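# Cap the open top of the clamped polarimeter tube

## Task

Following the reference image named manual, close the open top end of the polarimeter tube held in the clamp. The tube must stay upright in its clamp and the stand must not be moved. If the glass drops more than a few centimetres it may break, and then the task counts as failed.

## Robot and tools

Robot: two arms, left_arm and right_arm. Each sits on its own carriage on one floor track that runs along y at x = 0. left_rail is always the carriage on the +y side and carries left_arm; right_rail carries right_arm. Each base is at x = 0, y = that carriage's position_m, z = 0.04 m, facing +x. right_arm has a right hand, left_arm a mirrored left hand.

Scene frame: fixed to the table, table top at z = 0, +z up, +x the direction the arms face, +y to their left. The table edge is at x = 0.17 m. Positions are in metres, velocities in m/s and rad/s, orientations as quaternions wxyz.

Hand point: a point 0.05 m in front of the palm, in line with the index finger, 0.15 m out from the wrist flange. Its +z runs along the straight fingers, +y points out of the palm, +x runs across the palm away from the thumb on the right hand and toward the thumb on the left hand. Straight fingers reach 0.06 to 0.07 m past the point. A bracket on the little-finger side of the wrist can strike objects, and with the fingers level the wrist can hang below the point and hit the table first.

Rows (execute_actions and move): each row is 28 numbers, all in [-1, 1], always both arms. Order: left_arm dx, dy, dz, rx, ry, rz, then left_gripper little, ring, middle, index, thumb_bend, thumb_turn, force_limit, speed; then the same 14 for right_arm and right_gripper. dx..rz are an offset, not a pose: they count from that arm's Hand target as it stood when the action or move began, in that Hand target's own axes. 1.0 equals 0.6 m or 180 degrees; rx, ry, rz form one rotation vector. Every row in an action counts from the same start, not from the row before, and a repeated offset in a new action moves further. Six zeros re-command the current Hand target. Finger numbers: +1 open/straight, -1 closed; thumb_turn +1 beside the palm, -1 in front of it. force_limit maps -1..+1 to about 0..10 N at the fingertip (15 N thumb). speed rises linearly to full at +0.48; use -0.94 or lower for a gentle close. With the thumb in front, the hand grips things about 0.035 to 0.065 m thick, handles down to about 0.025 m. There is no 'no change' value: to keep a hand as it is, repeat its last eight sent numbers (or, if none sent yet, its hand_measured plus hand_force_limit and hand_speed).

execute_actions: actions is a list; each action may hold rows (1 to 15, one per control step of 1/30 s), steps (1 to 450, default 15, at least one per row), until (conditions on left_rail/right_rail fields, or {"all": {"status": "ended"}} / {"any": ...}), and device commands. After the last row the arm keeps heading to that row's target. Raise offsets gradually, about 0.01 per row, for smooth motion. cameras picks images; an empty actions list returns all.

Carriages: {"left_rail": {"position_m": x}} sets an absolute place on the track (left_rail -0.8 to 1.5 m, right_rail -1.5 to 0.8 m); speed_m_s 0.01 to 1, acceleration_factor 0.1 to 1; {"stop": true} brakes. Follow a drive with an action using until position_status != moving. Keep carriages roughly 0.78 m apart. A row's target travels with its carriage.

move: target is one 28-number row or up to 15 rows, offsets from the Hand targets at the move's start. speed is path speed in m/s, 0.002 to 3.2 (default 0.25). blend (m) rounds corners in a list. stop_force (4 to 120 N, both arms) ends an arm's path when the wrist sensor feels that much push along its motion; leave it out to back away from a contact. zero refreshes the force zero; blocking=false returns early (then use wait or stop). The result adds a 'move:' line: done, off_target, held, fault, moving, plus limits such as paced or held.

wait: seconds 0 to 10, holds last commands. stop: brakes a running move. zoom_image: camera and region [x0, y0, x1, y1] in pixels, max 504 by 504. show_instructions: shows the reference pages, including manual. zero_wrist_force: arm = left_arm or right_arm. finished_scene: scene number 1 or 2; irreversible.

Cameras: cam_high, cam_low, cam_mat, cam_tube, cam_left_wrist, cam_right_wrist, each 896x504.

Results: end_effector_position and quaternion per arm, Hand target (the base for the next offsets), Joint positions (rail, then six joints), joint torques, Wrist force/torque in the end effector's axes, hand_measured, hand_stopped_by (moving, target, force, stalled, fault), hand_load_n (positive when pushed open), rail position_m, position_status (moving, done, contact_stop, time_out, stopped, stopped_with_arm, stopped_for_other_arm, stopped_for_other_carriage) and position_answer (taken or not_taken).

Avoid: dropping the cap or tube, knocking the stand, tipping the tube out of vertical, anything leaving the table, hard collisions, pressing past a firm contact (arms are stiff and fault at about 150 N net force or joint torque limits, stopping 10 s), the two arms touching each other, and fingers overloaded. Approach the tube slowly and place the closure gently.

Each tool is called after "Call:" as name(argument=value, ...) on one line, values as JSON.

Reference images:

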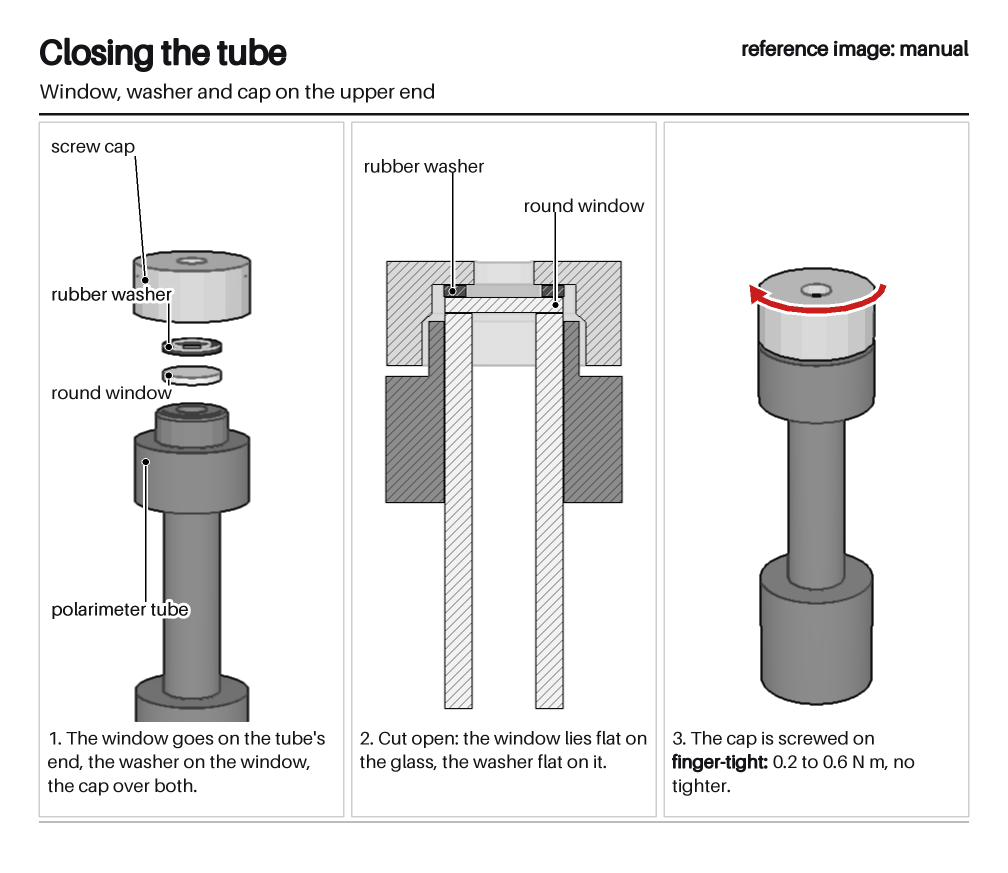

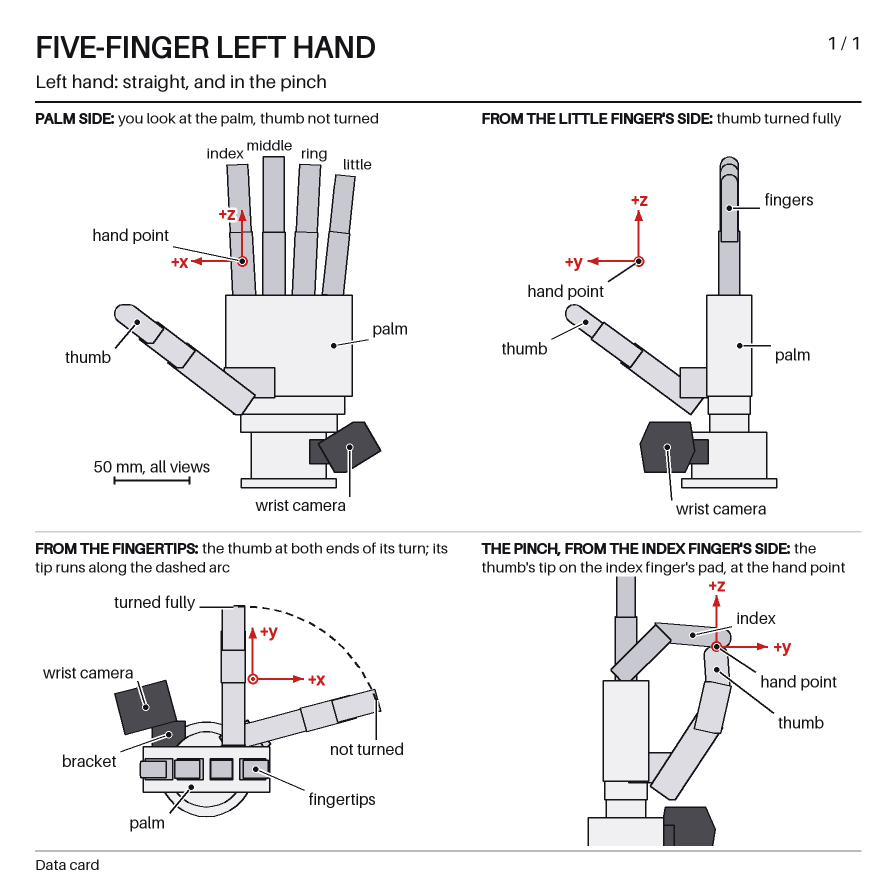

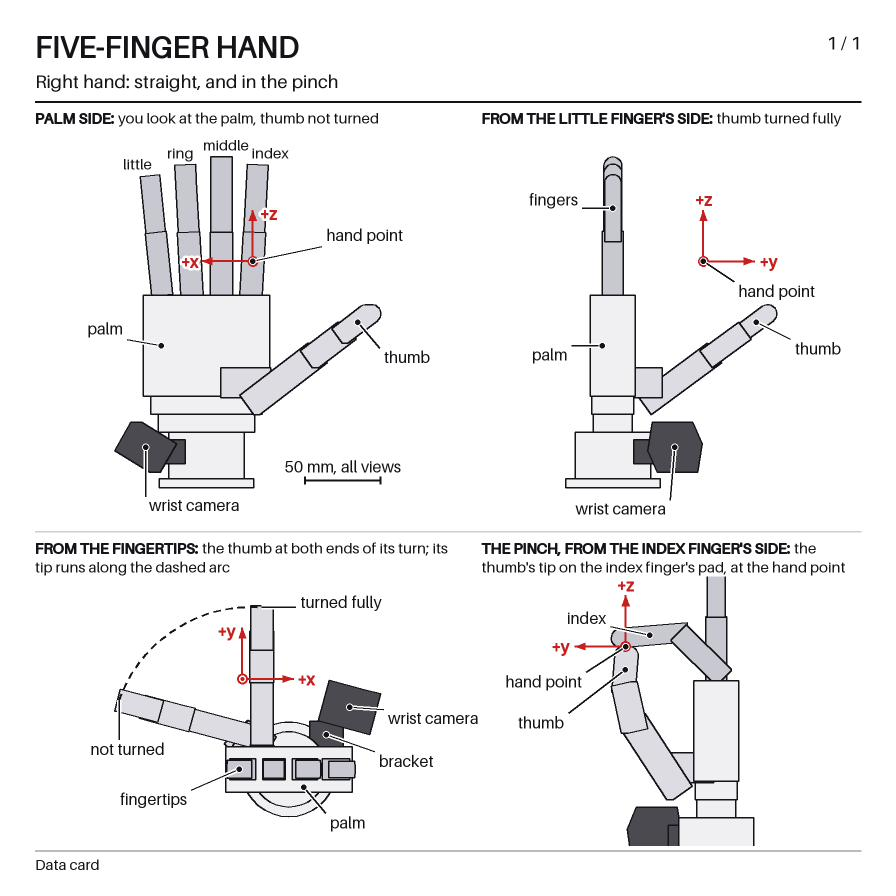

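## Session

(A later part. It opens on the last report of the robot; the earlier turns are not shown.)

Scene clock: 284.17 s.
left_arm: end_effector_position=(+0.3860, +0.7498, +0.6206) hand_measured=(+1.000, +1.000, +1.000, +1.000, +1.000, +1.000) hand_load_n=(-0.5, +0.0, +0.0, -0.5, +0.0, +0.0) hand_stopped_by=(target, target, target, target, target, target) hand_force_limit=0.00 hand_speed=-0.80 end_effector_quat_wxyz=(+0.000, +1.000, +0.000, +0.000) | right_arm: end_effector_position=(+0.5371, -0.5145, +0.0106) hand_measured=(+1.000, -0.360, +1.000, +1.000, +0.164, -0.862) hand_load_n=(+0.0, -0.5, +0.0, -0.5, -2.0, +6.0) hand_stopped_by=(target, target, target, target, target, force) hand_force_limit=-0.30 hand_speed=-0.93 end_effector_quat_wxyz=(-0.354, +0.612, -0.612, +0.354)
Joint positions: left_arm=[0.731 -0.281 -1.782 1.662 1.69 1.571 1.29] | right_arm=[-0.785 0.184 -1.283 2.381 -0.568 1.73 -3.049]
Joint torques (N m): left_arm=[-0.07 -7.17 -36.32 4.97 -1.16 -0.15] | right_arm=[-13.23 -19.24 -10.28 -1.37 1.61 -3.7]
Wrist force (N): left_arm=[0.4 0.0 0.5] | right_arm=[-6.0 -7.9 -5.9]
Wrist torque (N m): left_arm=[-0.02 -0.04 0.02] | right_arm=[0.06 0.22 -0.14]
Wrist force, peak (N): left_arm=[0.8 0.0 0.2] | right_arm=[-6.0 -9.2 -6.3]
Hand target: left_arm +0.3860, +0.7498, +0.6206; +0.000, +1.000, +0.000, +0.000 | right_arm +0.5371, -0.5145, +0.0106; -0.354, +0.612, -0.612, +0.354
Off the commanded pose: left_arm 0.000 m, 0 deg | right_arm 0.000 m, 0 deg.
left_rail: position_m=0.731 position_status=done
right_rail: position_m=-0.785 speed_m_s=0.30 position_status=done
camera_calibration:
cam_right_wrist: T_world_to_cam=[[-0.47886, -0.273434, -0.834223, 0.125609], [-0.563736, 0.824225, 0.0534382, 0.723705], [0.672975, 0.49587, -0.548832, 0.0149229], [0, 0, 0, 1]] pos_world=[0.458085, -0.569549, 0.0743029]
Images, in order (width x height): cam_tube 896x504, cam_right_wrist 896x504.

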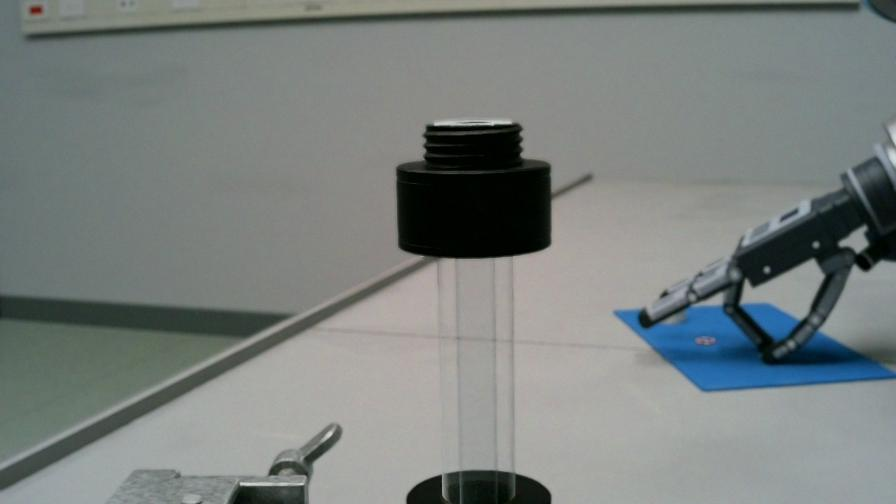

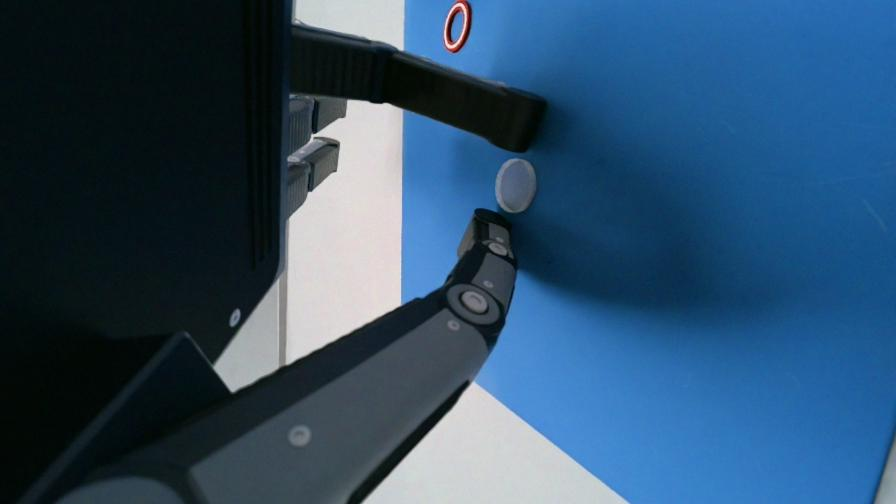

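Call:
execute_actions(actions=[{"rows": [[0,0,0,0,0,0, 1,1,1,1,1,1,0,-0.8, 0,-0.00072,-0.00042,0,0,0, 1,-0.36,1,1,0.165,-0.98,-0.3,-0.93]], "steps": 15},{"rows": [[0,0,0,0,0,0, 1,1,1,1,1,1,0,-0.8, 0,0,0,0,0,0, 1,-0.36,1,1,0.165,-0.985,-0.2,-0.93]], "steps": 75}], cameras=["cam_right_wrist", "cam_tube"])

Call:
zoom_image(camera="cam_right_wrist", region=[400, 80, 600, 280])

Call:
zoom_image(camera="cam_tube", region=[690, 290, 810, 390])

Scene clock: 287.67 s.
left_arm: end_effector_position=(+0.3860, +0.7498, +0.6206) hand_measured=(+1.000, +1.000, +1.000, +1.000, +1.000, +1.000) hand_load_n=(+0.0, +0.0, +0.0, +0.0, +0.0, +0.0) hand_stopped_by=(target, target, target, target, target, target) hand_force_limit=0.00 hand_speed=-0.80 end_effector_quat_wxyz=(+0.000, +1.000, +0.000, +0.000) | right_arm: end_effector_position=(+0.5370, -0.5145, +0.0111) hand_measured=(+1.000, -0.360, +1.000, +1.000, +0.166, -0.984) hand_load_n=(-0.5, +0.0, +0.0, +0.0, +0.0, +0.0) hand_stopped_by=(target, target, target, target, target, target) hand_force_limit=-0.20 hand_speed=-0.93 end_effector_quat_wxyz=(-0.354, +0.612, -0.612, +0.354)
Joint positions: left_arm=[0.731 -0.281 -1.782 1.662 1.69 1.571 1.29] | right_arm=[-0.785 0.184 -1.284 2.381 -0.567 1.73 -3.049]
Joint torques (N m): left_arm=[1.19 -7.91 -36.46 4.9 -1.44 -0.12] | right_arm=[-9.83 -59.62 -26.65 2.06 2.32 -3.05]
Wrist force (N): left_arm=[0.2 0.2 -0.1] | right_arm=[-0.1 -0.4 1.1]
Wrist torque (N m): left_arm=[0.03 -0.04 0.01] | right_arm=[0.11 0.05 -0.02]
Wrist force, peak (N): left_arm=[0.6 0.1 0.5] | right_arm=[-5.7 -8.9 -6.6]
Hand target: left_arm +0.3860, +0.7498, +0.6206; +0.000, +1.000, +0.000, +0.000 | right_arm +0.5370, -0.5145, +0.0111; -0.354, +0.612, -0.612, +0.354
Off the commanded pose: left_arm 0.000 m, 0 deg | right_arm 0.000 m, 0 deg.
left_rail: position_m=0.731 position_status=done
right_rail: position_m=-0.785 speed_m_s=0.30 position_status=done
camera_calibration:
cam_right_wrist: T_world_to_cam=[[-0.478916, -0.273476, -0.834176, 0.126025], [-0.563732, 0.824228, 0.053435, 0.723678], [0.672938, 0.495843, -0.548903, 0.015204], [0, 0, 0, 1]] pos_world=[0.458085, -0.569549, 0.0748031]
Images, in order (width x height): cam_tube 896x504, cam_right_wrist 896x504.

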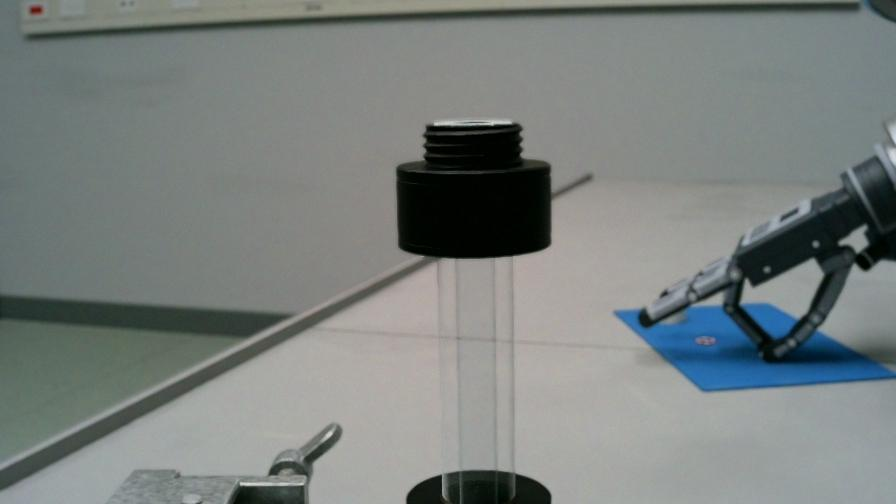

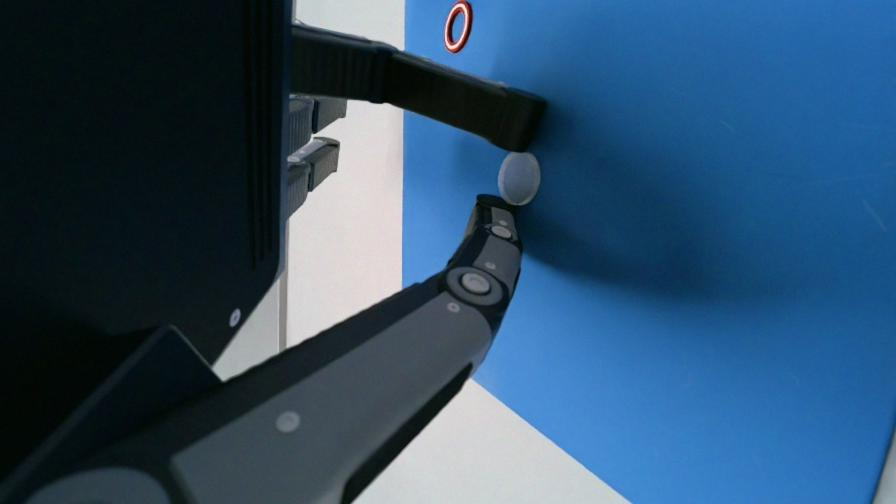

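Scaled by 2.520.

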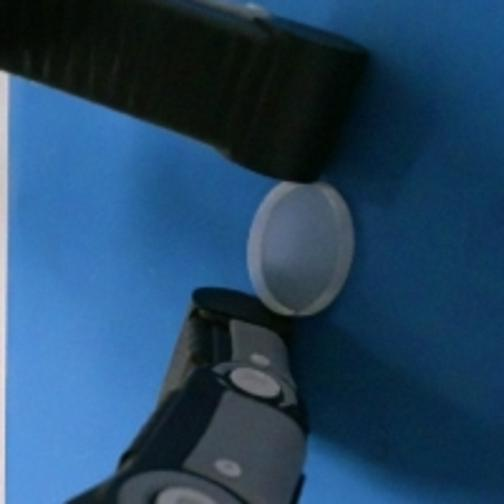

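Scaled by 4.200.

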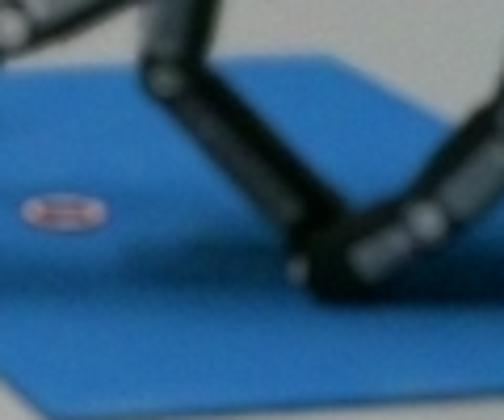

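Call:
execute_actions(actions=[{"rows": [[0,0,0,0,0,0, 1,1,1,1,1,1,0,-0.8, 0,0,0,0,0,0, 1,-0.36,1,1,0.165,-1,-0.2,-0.93]], "steps": 30}], cameras=["cam_right_wrist"])

Call:
zoom_image(camera="cam_right_wrist", region=[400, 80, 600, 280])

Scene clock: 289.60 s.
left_arm: end_effector_position=(+0.3860, +0.7498, +0.6206) hand_measured=(+1.000, +1.000, +1.000, +1.000, +1.000, +1.000) hand_load_n=(+0.0, +0.0, +0.0, +0.0, +0.0, +0.0) hand_stopped_by=(target, target, target, target, target, target) hand_force_limit=0.00 hand_speed=-0.80 end_effector_quat_wxyz=(+0.000, +1.000, +0.000, +0.000) | right_arm: end_effector_position=(+0.5370, -0.5145, +0.0111) hand_measured=(+1.000, -0.360, +1.000, +1.000, +0.166, -1.000) hand_load_n=(+0.0, +0.0, +0.0, -0.5, +0.0, +0.5) hand_stopped_by=(target, target, target, target, target, target) hand_force_limit=-0.20 hand_speed=-0.93 end_effector_quat_wxyz=(-0.354, +0.612, -0.612, +0.354)
Joint positions: left_arm=[0.731 -0.281 -1.782 1.662 1.69 1.571 1.29] | right_arm=[-0.785 0.184 -1.284 2.381 -0.567 1.73 -3.049]
Joint torques (N m): left_arm=[-0.37 -5.79 -37.18 4.7 -1.38 -0.13] | right_arm=[-9.59 -61.43 -25.51 0.56 2.83 -2.46]
Wrist force (N): left_arm=[0.2 0.1 0.0] | right_arm=[0.0 -0.4 1.1]
Wrist torque (N m): left_arm=[0.01 -0.03 0.01] | right_arm=[0.12 0.03 -0.01]
Wrist force, peak (N): left_arm=[0.7 -0.2 0.5] | right_arm=[-0.2 -0.5 1.6]
Hand target: left_arm +0.3860, +0.7498, +0.6206; +0.000, +1.000, +0.000, +0.000 | right_arm +0.5370, -0.5145, +0.0111; -0.354, +0.612, -0.612, +0.354
Off the commanded pose: left_arm 0.000 m, 0 deg | right_arm 0.000 m, 0 deg.
left_rail: position_m=0.731 position_status=done
right_rail: position_m=-0.785 speed_m_s=0.30 position_status=done
camera_calibration:
cam_right_wrist: T_world_to_cam=[[-0.478916, -0.273476, -0.834176, 0.126025], [-0.563732, 0.824228, 0.053435, 0.723678], [0.672938, 0.495843, -0.548903, 0.015204], [0, 0, 0, 1]] pos_world=[0.458085, -0.569549, 0.0748031]
Images, in order (width x height): cam_right_wrist 896x504.

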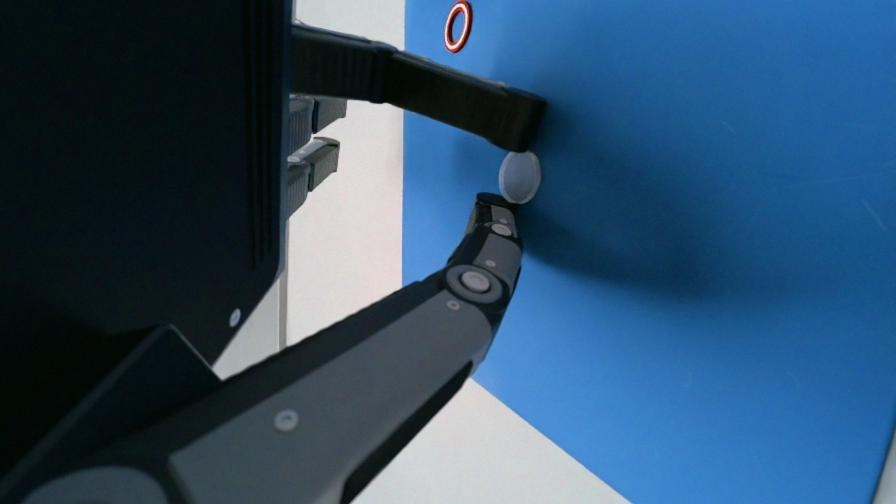

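Scaled by 2.520.

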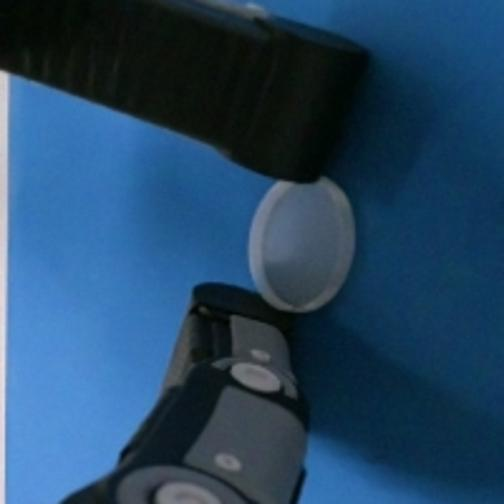

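Call:
execute_actions(actions=[])

Scene clock: 293.00 s.
left_arm: end_effector_position=(+0.3860, +0.7498, +0.6206) hand_measured=(+1.000, +1.000, +1.000, +1.000, +1.000, +1.000) hand_load_n=(+0.0, +0.0, +0.0, +0.0, +0.0, +0.0) hand_stopped_by=(target, target, target, target, target, target) hand_force_limit=0.00 hand_speed=-0.80 end_effector_quat_wxyz=(+0.000, +1.000, +0.000, +0.000) | right_arm: end_effector_position=(+0.5370, -0.5145, +0.0111) hand_measured=(+1.000, -0.360, +1.000, +1.000, +0.166, -1.000) hand_load_n=(+0.0, +0.0, +0.0, +0.0, +0.0, +0.0) hand_stopped_by=(target, target, target, target, target, target) hand_force_limit=-0.20 hand_speed=-0.93 end_effector_quat_wxyz=(-0.354, +0.612, -0.612, +0.354)
Joint positions: left_arm=[0.731 -0.281 -1.782 1.662 1.69 1.571 1.29] | right_arm=[-0.785 0.184 -1.284 2.381 -0.567 1.73 -3.049]
Joint velocities: within noise
Joint torques (N m): left_arm=[1.03 -6.68 -36.75 4.72 -1.44 -0.07] | right_arm=[-2.95 -60.16 -26.21 0.03 2.85 -2.22]
Wrist force (N): left_arm=[0.1 0.0 0.2] | right_arm=[0.0 -0.4 1.2]
Wrist torque (N m): left_arm=[-0.02 0.00 0.00] | right_arm=[0.12 0.04 -0.01]
Wrist force, peak (N): left_arm=[0.7 0.0 0.5] | right_arm=[-0.1 -0.8 1.3]
Hand target: left_arm +0.3860, +0.7498, +0.6206; +0.000, +1.000, +0.000, +0.000 | right_arm +0.5370, -0.5145, +0.0111; -0.354, +0.612, -0.612, +0.354
Off the commanded pose: left_arm 0.000 m, 0 deg | right_arm 0.000 m, 0 deg.
left_rail: position_m=0.731 position_status=done
right_rail: position_m=-0.785 speed_m_s=0.30 position_status=done
camera_calibration:
cam_right_wrist: T_world_to_cam=[[-0.47886, -0.273434, -0.834223, 0.126026], [-0.563736, 0.824225, 0.0534382, 0.723678], [0.672975, 0.49587, -0.548832, 0.0151973], [0, 0, 0, 1]] pos_world=[0.458085, -0.569549, 0.0748029]

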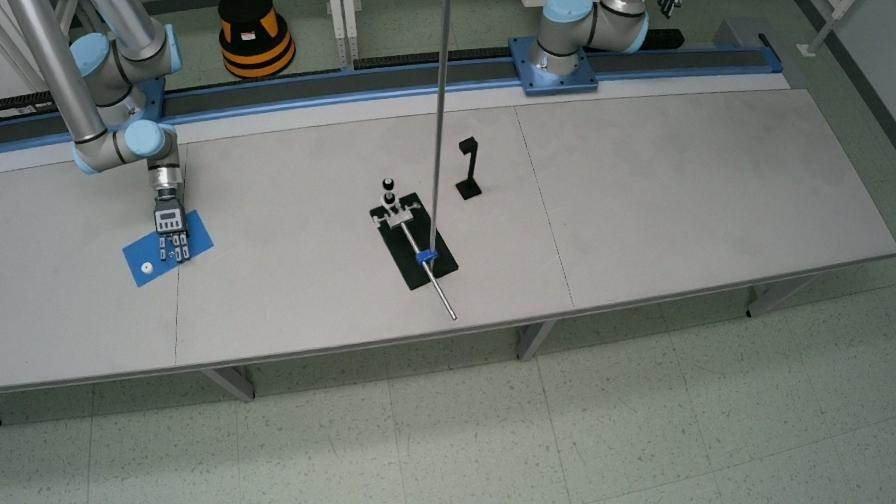

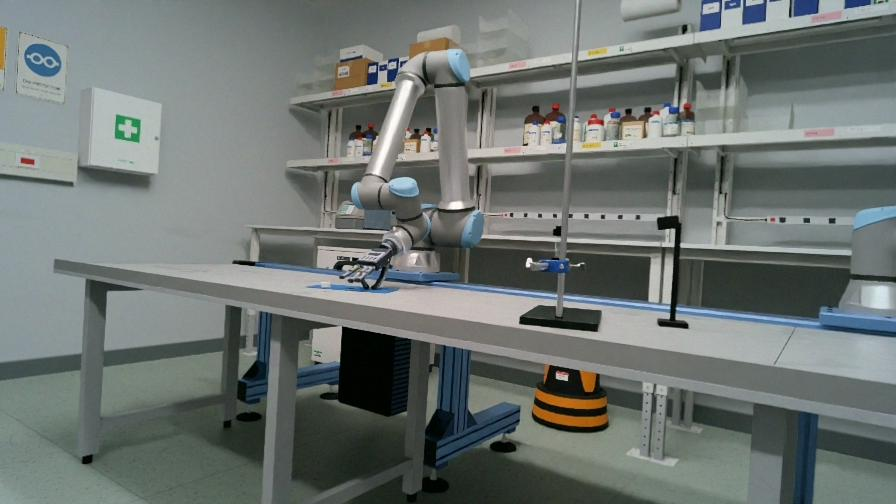

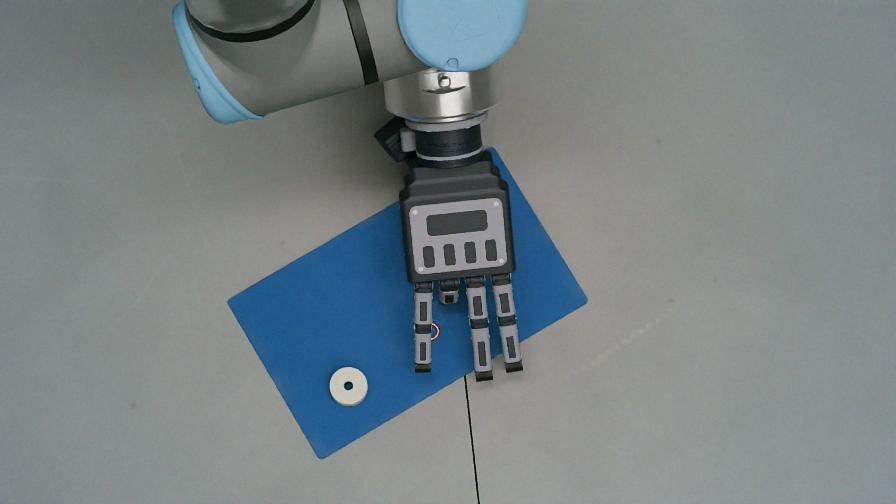

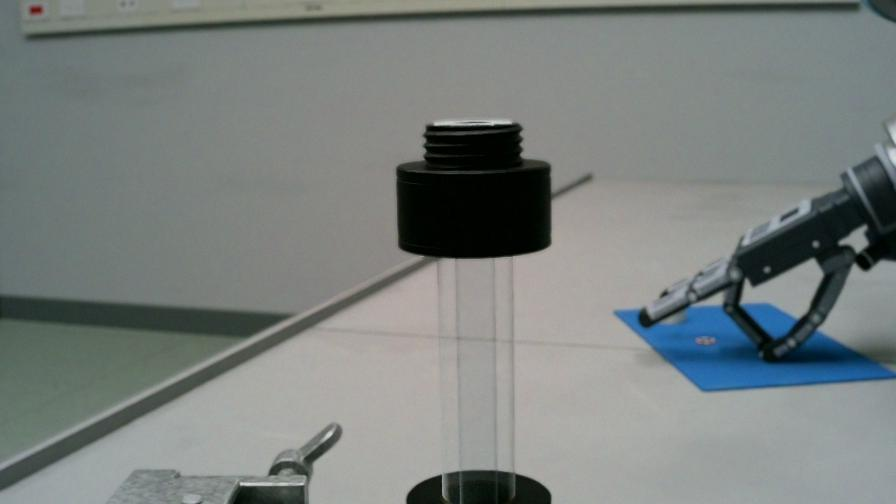

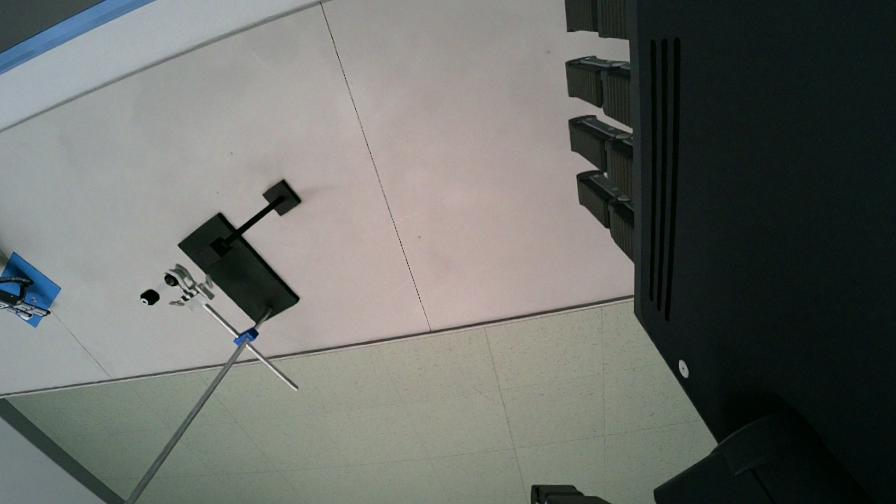

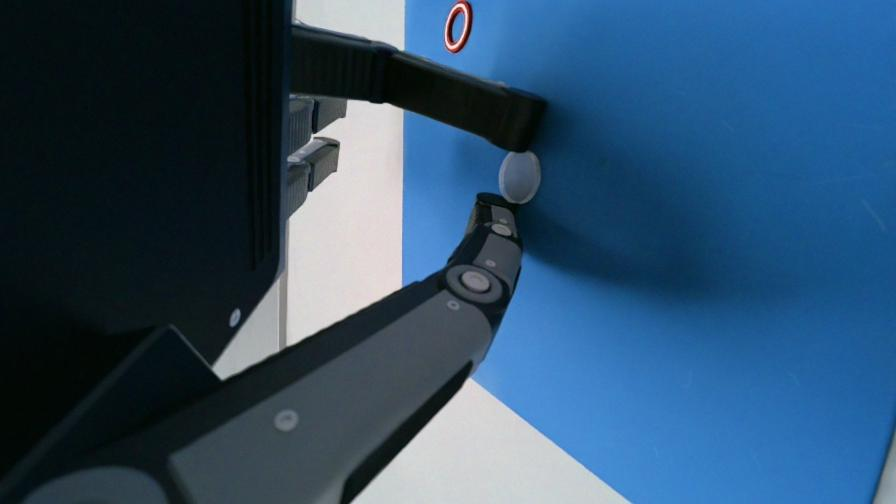

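Call:
move(target=[[0,0,0,0,0,0,1,1,1,1,1,1,0,-0.8, 0,-0.0577,-0.0333,0,0,0,1,-0.36,1,1,0.165,-1,-0.2,-0.93],[0,0,0,0,0,0,1,1,1,1,1,1,0,-0.8, 0,-0.0577,-0.0333,0,0,0,1,1,-0.42,1,0.2,-0.57,0,0]], speed=0.06, cameras=["cam_tube","cam_right_wrist","cam_mat"])

Call:
zoom_image(camera="cam_right_wrist", region=[400, 40, 660, 240])

Call:
zoom_image(camera="cam_tube", region=[690, 290, 810, 390])

Scene clock: 299.57 s.
left_arm: end_effector_position=(+0.3860, +0.7498, +0.6206) hand_measured=(+1.000, +1.000, +1.000, +1.000, +1.000, +1.000) hand_load_n=(+0.0, +0.0, +0.0, +0.0, +0.0, +0.0) hand_stopped_by=(target, target, target, target, target, target) hand_force_limit=0.00 hand_speed=-0.80 end_effector_quat_wxyz=(+0.000, +1.000, +0.000, +0.000) | right_arm: end_effector_position=(+0.5370, -0.5145, +0.0511) hand_measured=(+1.000, +1.000, -0.420, +1.000, +0.200, -0.570) hand_load_n=(+0.0, +0.0, +0.0, +0.0, +0.0, +0.0) hand_stopped_by=(target, target, target, target, target, target) hand_force_limit=0.00 hand_speed=0.00 end_effector_quat_wxyz=(-0.354, +0.612, -0.612, +0.354)
Joint positions: left_arm=[0.731 -0.281 -1.782 1.662 1.69 1.571 1.29] | right_arm=[-0.785 0.184 -1.366 2.365 -0.47 1.73 -3.049]
Joint torques (N m): left_arm=[1.95 -7.45 -36.16 4.66 -1.59 -0.01] | right_arm=[-14.4 -57.23 -28.28 3.05 -1.19 -1.55]
Wrist force (N): left_arm=[0.2 0.1 0.6] | right_arm=[0.1 -0.2 0.9]
Wrist torque (N m): left_arm=[-0.01 -0.02 0.01] | right_arm=[0.14 -0.01 0.03]
Wrist force, peak (N): left_arm=[0.3 0.0 0.9] | right_arm=[-0.5 0.0 1.7]
Hand target: left_arm +0.3860, +0.7498, +0.6206; +0.000, +1.000, +0.000, +0.000 | right_arm +0.5370, -0.5145, +0.0511; -0.354, +0.612, -0.612, +0.354
Off the commanded pose: left_arm 0.000 m, 0 deg | right_arm 0.000 m, 0 deg.
left_rail: position_m=0.731 position_status=done
right_rail: position_m=-0.785 speed_m_s=0.30 position_status=done
move: done
camera_calibration:
cam_right_wrist: T_world_to_cam=[[-0.47886, -0.273434, -0.834223, 0.159395], [-0.563736, 0.824225, 0.0534382, 0.72154], [0.672975, 0.49587, -0.548832, 0.0371506], [0, 0, 0, 1]] pos_world=[0.458085, -0.569549, 0.114803]
Images, in order (width x height): cam_mat 896x504, cam_tube 896x504, cam_right_wrist 896x504.

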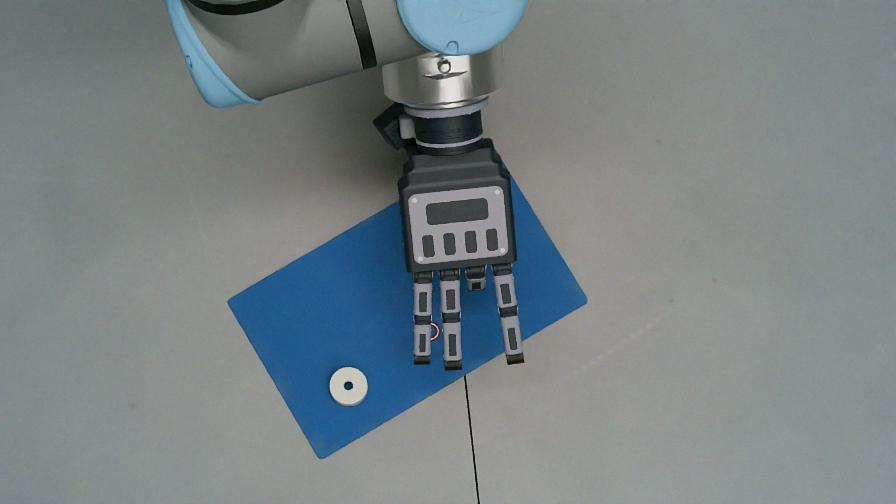

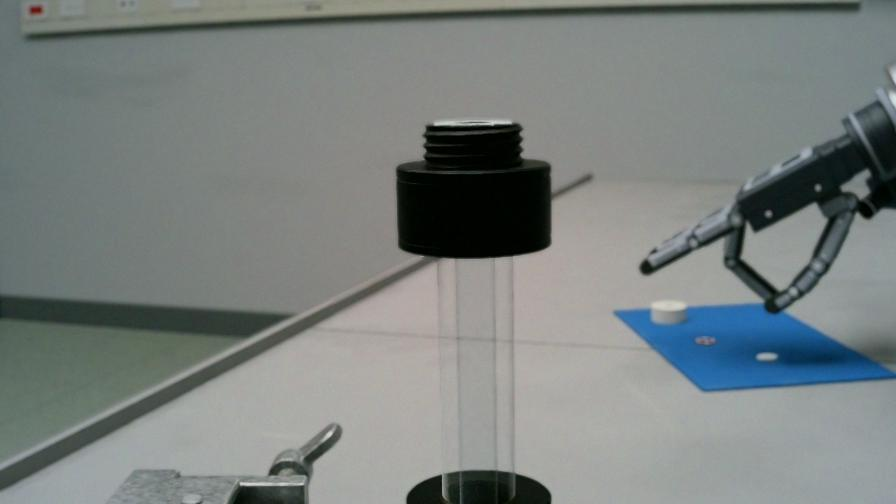

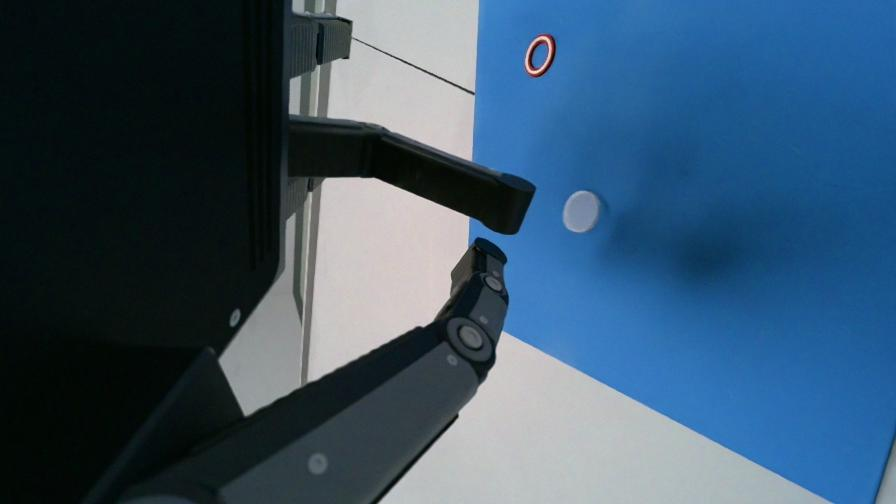

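Scaled by 1.938.

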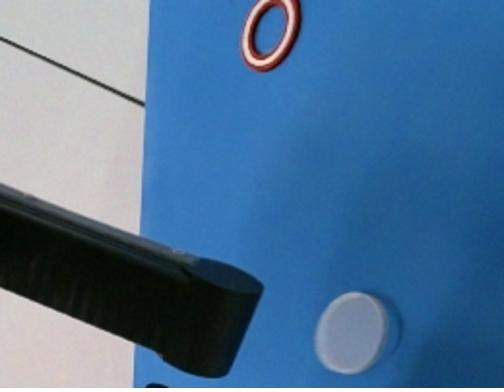

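Scaled by 4.200.

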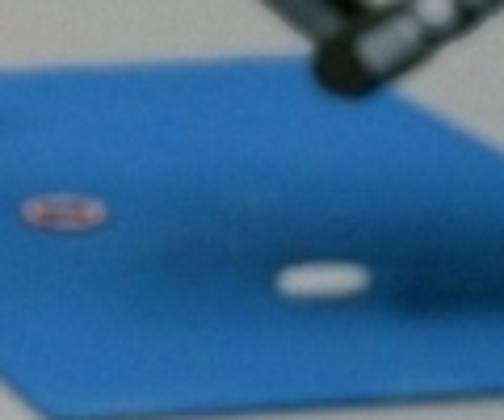

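Call:
zoom_image(camera="cam_tube", region=[735, 270, 805, 330])

Call:
zoom_image(camera="cam_right_wrist", region=[420, 150, 620, 320])

Scaled by 7.200.

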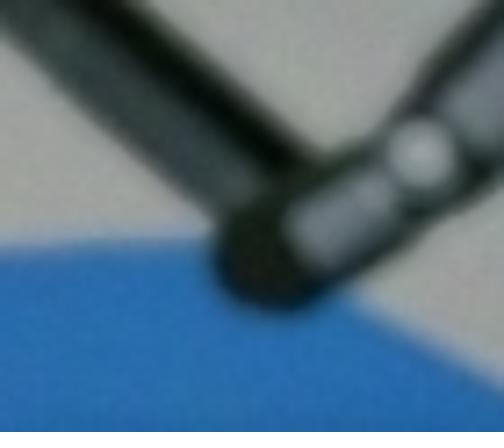

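Scaled by 2.520.

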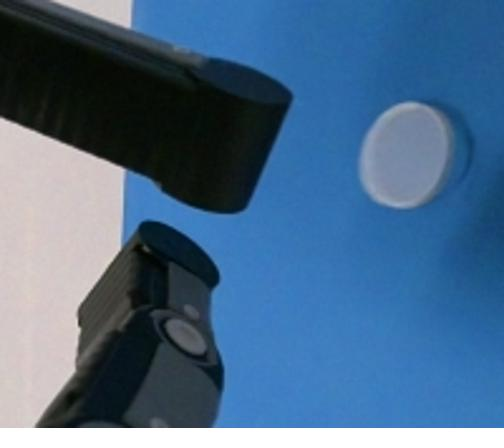

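Call:
move(target=[0,0,0,0,0,0,1,1,1,1,1,1,0,-0.8, 0,0,0,0,0,0,1,1,-0.52,1,0.2,-0.57,0,0], speed=0.06, cameras=["cam_tube","cam_right_wrist"])

Call:
zoom_image(camera="cam_tube", region=[735, 270, 805, 330])

Call:
zoom_image(camera="cam_right_wrist", region=[420, 150, 620, 320])

Scene clock: 301.33 s.
left_arm: end_effector_position=(+0.3860, +0.7498, +0.6206) hand_measured=(+1.000, +1.000, +1.000, +1.000, +1.000, +1.000) hand_load_n=(+0.0, +0.0, +0.0, +0.0, +0.0, +0.0) hand_stopped_by=(target, target, target, target, target, target) hand_force_limit=0.00 hand_speed=-0.80 end_effector_quat_wxyz=(+0.000, +1.000, +0.000, +0.000) | right_arm: end_effector_position=(+0.5370, -0.5145, +0.0511) hand_measured=(+1.000, +1.000, -0.520, +1.000, +0.200, -0.570) hand_load_n=(+0.0, +0.0, +0.0, +0.0, +0.0, +0.0) hand_stopped_by=(target, target, target, target, target, target) hand_force_limit=0.00 hand_speed=0.00 end_effector_quat_wxyz=(-0.354, +0.612, -0.612, +0.354)
Joint positions: left_arm=[0.731 -0.281 -1.782 1.662 1.69 1.571 1.29] | right_arm=[-0.785 0.184 -1.366 2.365 -0.47 1.73 -3.049]
Joint torques (N m): left_arm=[1.57 -7.4 -36.38 4.63 -1.51 -0.11] | right_arm=[-14.46 -58.99 -27.97 2.7 -1.45 -1.31]
Wrist force (N): left_arm=[0.7 0.2 0.2] | right_arm=[-0.1 -0.2 0.9]
Wrist torque (N m): left_arm=[0.03 -0.09 0.03] | right_arm=[0.15 0.04 0.02]
Wrist force, peak (N): left_arm=[0.6 0.1 0.5] | right_arm=[-0.1 0.0 1.3]
Hand target: left_arm +0.3860, +0.7498, +0.6206; +0.000, +1.000, +0.000, +0.000 | right_arm +0.5370, -0.5145, +0.0511; -0.354, +0.612, -0.612, +0.354
Off the commanded pose: left_arm 0.000 m, 0 deg | right_arm 0.000 m, 0 deg.
left_rail: position_m=0.731 position_status=done
right_rail: position_m=-0.785 speed_m_s=0.30 position_status=done
move: done
camera_calibration:
cam_right_wrist: T_world_to_cam=[[-0.47886, -0.273434, -0.834223, 0.159395], [-0.563736, 0.824225, 0.0534382, 0.72154], [0.672975, 0.49587, -0.548832, 0.0371506], [0, 0, 0, 1]] pos_world=[0.458085, -0.569549, 0.114803]
Images, in order (width x height): cam_tube 896x504, cam_right_wrist 896x504.

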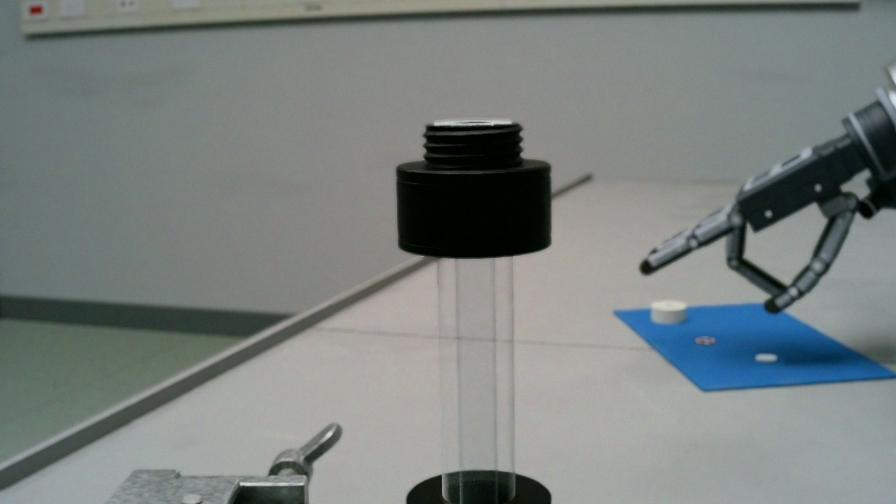

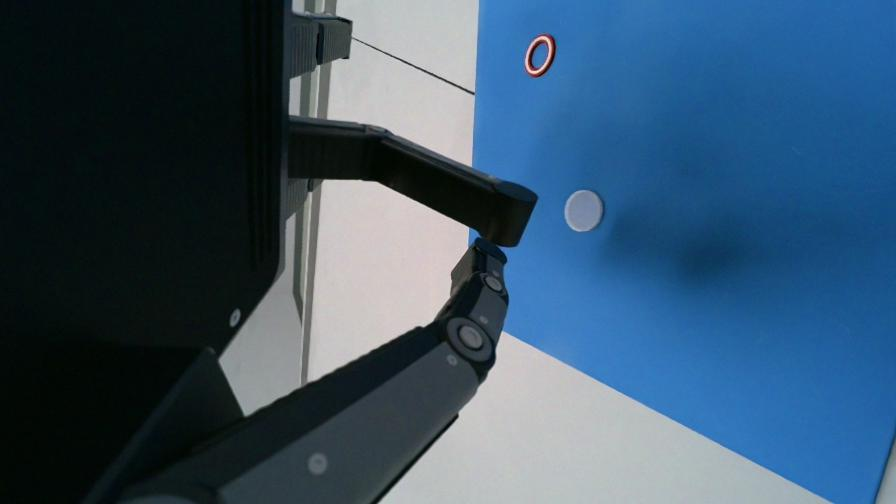

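Scaled by 7.200.

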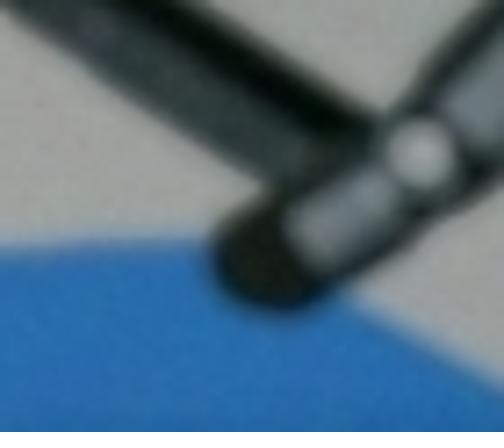

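Scaled by 2.520.

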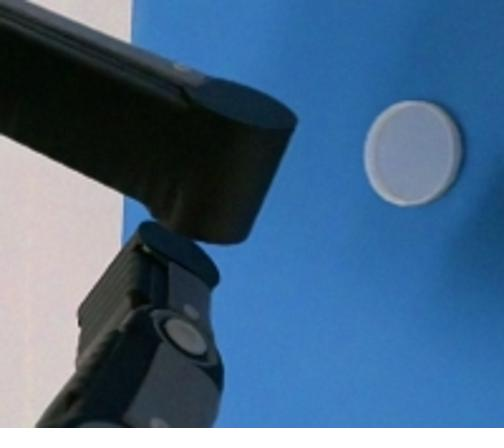

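Call:
move(target=[[0,0,0,0,0,0,1,1,1,1,1,1,0,-0.8, 0.1258,0,0,0,0,0,1,1,-0.52,1,-0.2,-0.57,0,0],[0,0,0,0,0,0,1,1,1,1,1,1,0,-0.8, 0.1258,0.04474,0.02583,0,0,0,1,1,-0.52,1,-0.2,-0.57,0,0]], speed=0.1)

Call:
move(target=[0,0,0,0,0,0,1,1,1,1,1,1,0,-0.8, 0,0.0289,0.01667,0,0,0,1,1,-0.52,1,-0.2,-0.57,0,0], speed=0.01, stop_force=4)

Scene clock: 305.20 s.
left_arm: end_effector_position=(+0.3860, +0.7498, +0.6206) hand_measured=(+1.000, +1.000, +1.000, +1.000, +1.000, +1.000) hand_load_n=(+0.0, +0.0, +0.0, +0.0, +0.0, +0.0) hand_stopped_by=(target, target, target, target, target, target) hand_force_limit=0.00 hand_speed=-0.80 end_effector_quat_wxyz=(+0.000, +1.000, +0.000, +0.000) | right_arm: end_effector_position=(+0.5370, -0.5900, +0.0201) hand_measured=(+1.000, +1.000, -0.520, +1.000, -0.200, -0.570) hand_load_n=(+0.0, +0.0, +0.0, +0.0, +0.0, +0.0) hand_stopped_by=(target, target, target, target, target, target) hand_force_limit=0.00 hand_speed=0.00 end_effector_quat_wxyz=(-0.354, +0.612, -0.612, +0.354)
Joint positions: left_arm=[0.731 -0.281 -1.782 1.662 1.69 1.571 1.29] | right_arm=[-0.785 -0.03 -1.354 2.456 -0.579 1.545 -3.156]
Joint torques (N m): left_arm=[3.19 -5.84 -36.32 4.59 -1.6 -0.63] | right_arm=[8.61 -18.07 -12.41 -2.78 1.71 3.31]
Wrist force (N): left_arm=[0.8 0.0 0.3] | right_arm=[-0.3 0.0 0.6]
Wrist torque (N m): left_arm=[-0.01 -0.11 0.05] | right_arm=[0.21 0.06 -0.01]
Wrist force, peak (N): left_arm=[0.7 0.1 0.6] | right_arm=[-0.5 0.3 1.2]
Hand target: left_arm +0.3860, +0.7498, +0.6206; +0.000, +1.000, +0.000, +0.000 | right_arm +0.5370, -0.5900, +0.0200; -0.354, +0.612, -0.612, +0.354
Off the commanded pose: left_arm 0.000 m, 0 deg | right_arm 0.000 m, 0 deg.
left_rail: position_m=0.731 position_status=done
right_rail: position_m=-0.785 speed_m_s=0.30 position_status=done
move: done

Scene clock: 307.97 s.
left_arm: end_effector_position=(+0.3860, +0.7498, +0.6206) hand_measured=(+1.000, +1.000, +1.000, +1.000, +1.000, +1.000) hand_load_n=(+0.0, +0.0, +0.0, -0.5, +0.0, +0.0) hand_stopped_by=(target, target, target, target, target, target) hand_force_limit=0.00 hand_speed=-0.80 end_effector_quat_wxyz=(+0.000, +1.000, +0.000, +0.000) | right_arm: end_effector_position=(+0.5370, -0.5900, +0.0068) hand_measured=(+1.000, +1.000, -0.520, +1.000, -0.200, -0.570) hand_load_n=(+0.0, +0.0, -1.0, +0.0, +0.0, +0.0) hand_stopped_by=(target, target, target, target, target, target) hand_force_limit=0.00 hand_speed=0.00 end_effector_quat_wxyz=(-0.354, +0.612, -0.612, +0.354)
Joint positions: left_arm=[0.731 -0.281 -1.782 1.662 1.69 1.571 1.29] | right_arm=[-0.785 -0.03 -1.323 2.461 -0.615 1.545 -3.156]
Joint torques (N m): left_arm=[-0.34 -5.19 -36.66 4.65 -1.13 -0.07] | right_arm=[3.29 -52.02 -21.37 3.71 2.84 3.48]
Wrist force (N): left_arm=[0.3 0.0 0.2] | right_arm=[-0.4 -3.9 0.1]
Wrist torque (N m): left_arm=[0.00 -0.04 0.02] | right_arm=[0.13 0.10 -0.11]
Wrist force, peak (N): left_arm=[0.7 0.0 0.6] | right_arm=[-0.3 -7.9 -1.1]
Hand target: left_arm +0.3860, +0.7498, +0.6206; +0.000, +1.000, +0.000, +0.000 | right_arm +0.5371, -0.5900, +0.0068; -0.354, +0.612, -0.612, +0.354 (not the last commanded pose)
Off the commanded pose: left_arm 0.000 m, 0 deg | right_arm 0.007 m, 0 deg.
left_rail: position_m=0.731 position_status=done
right_rail: position_m=-0.785 speed_m_s=0.30 position_status=done
move: contact (right_arm)


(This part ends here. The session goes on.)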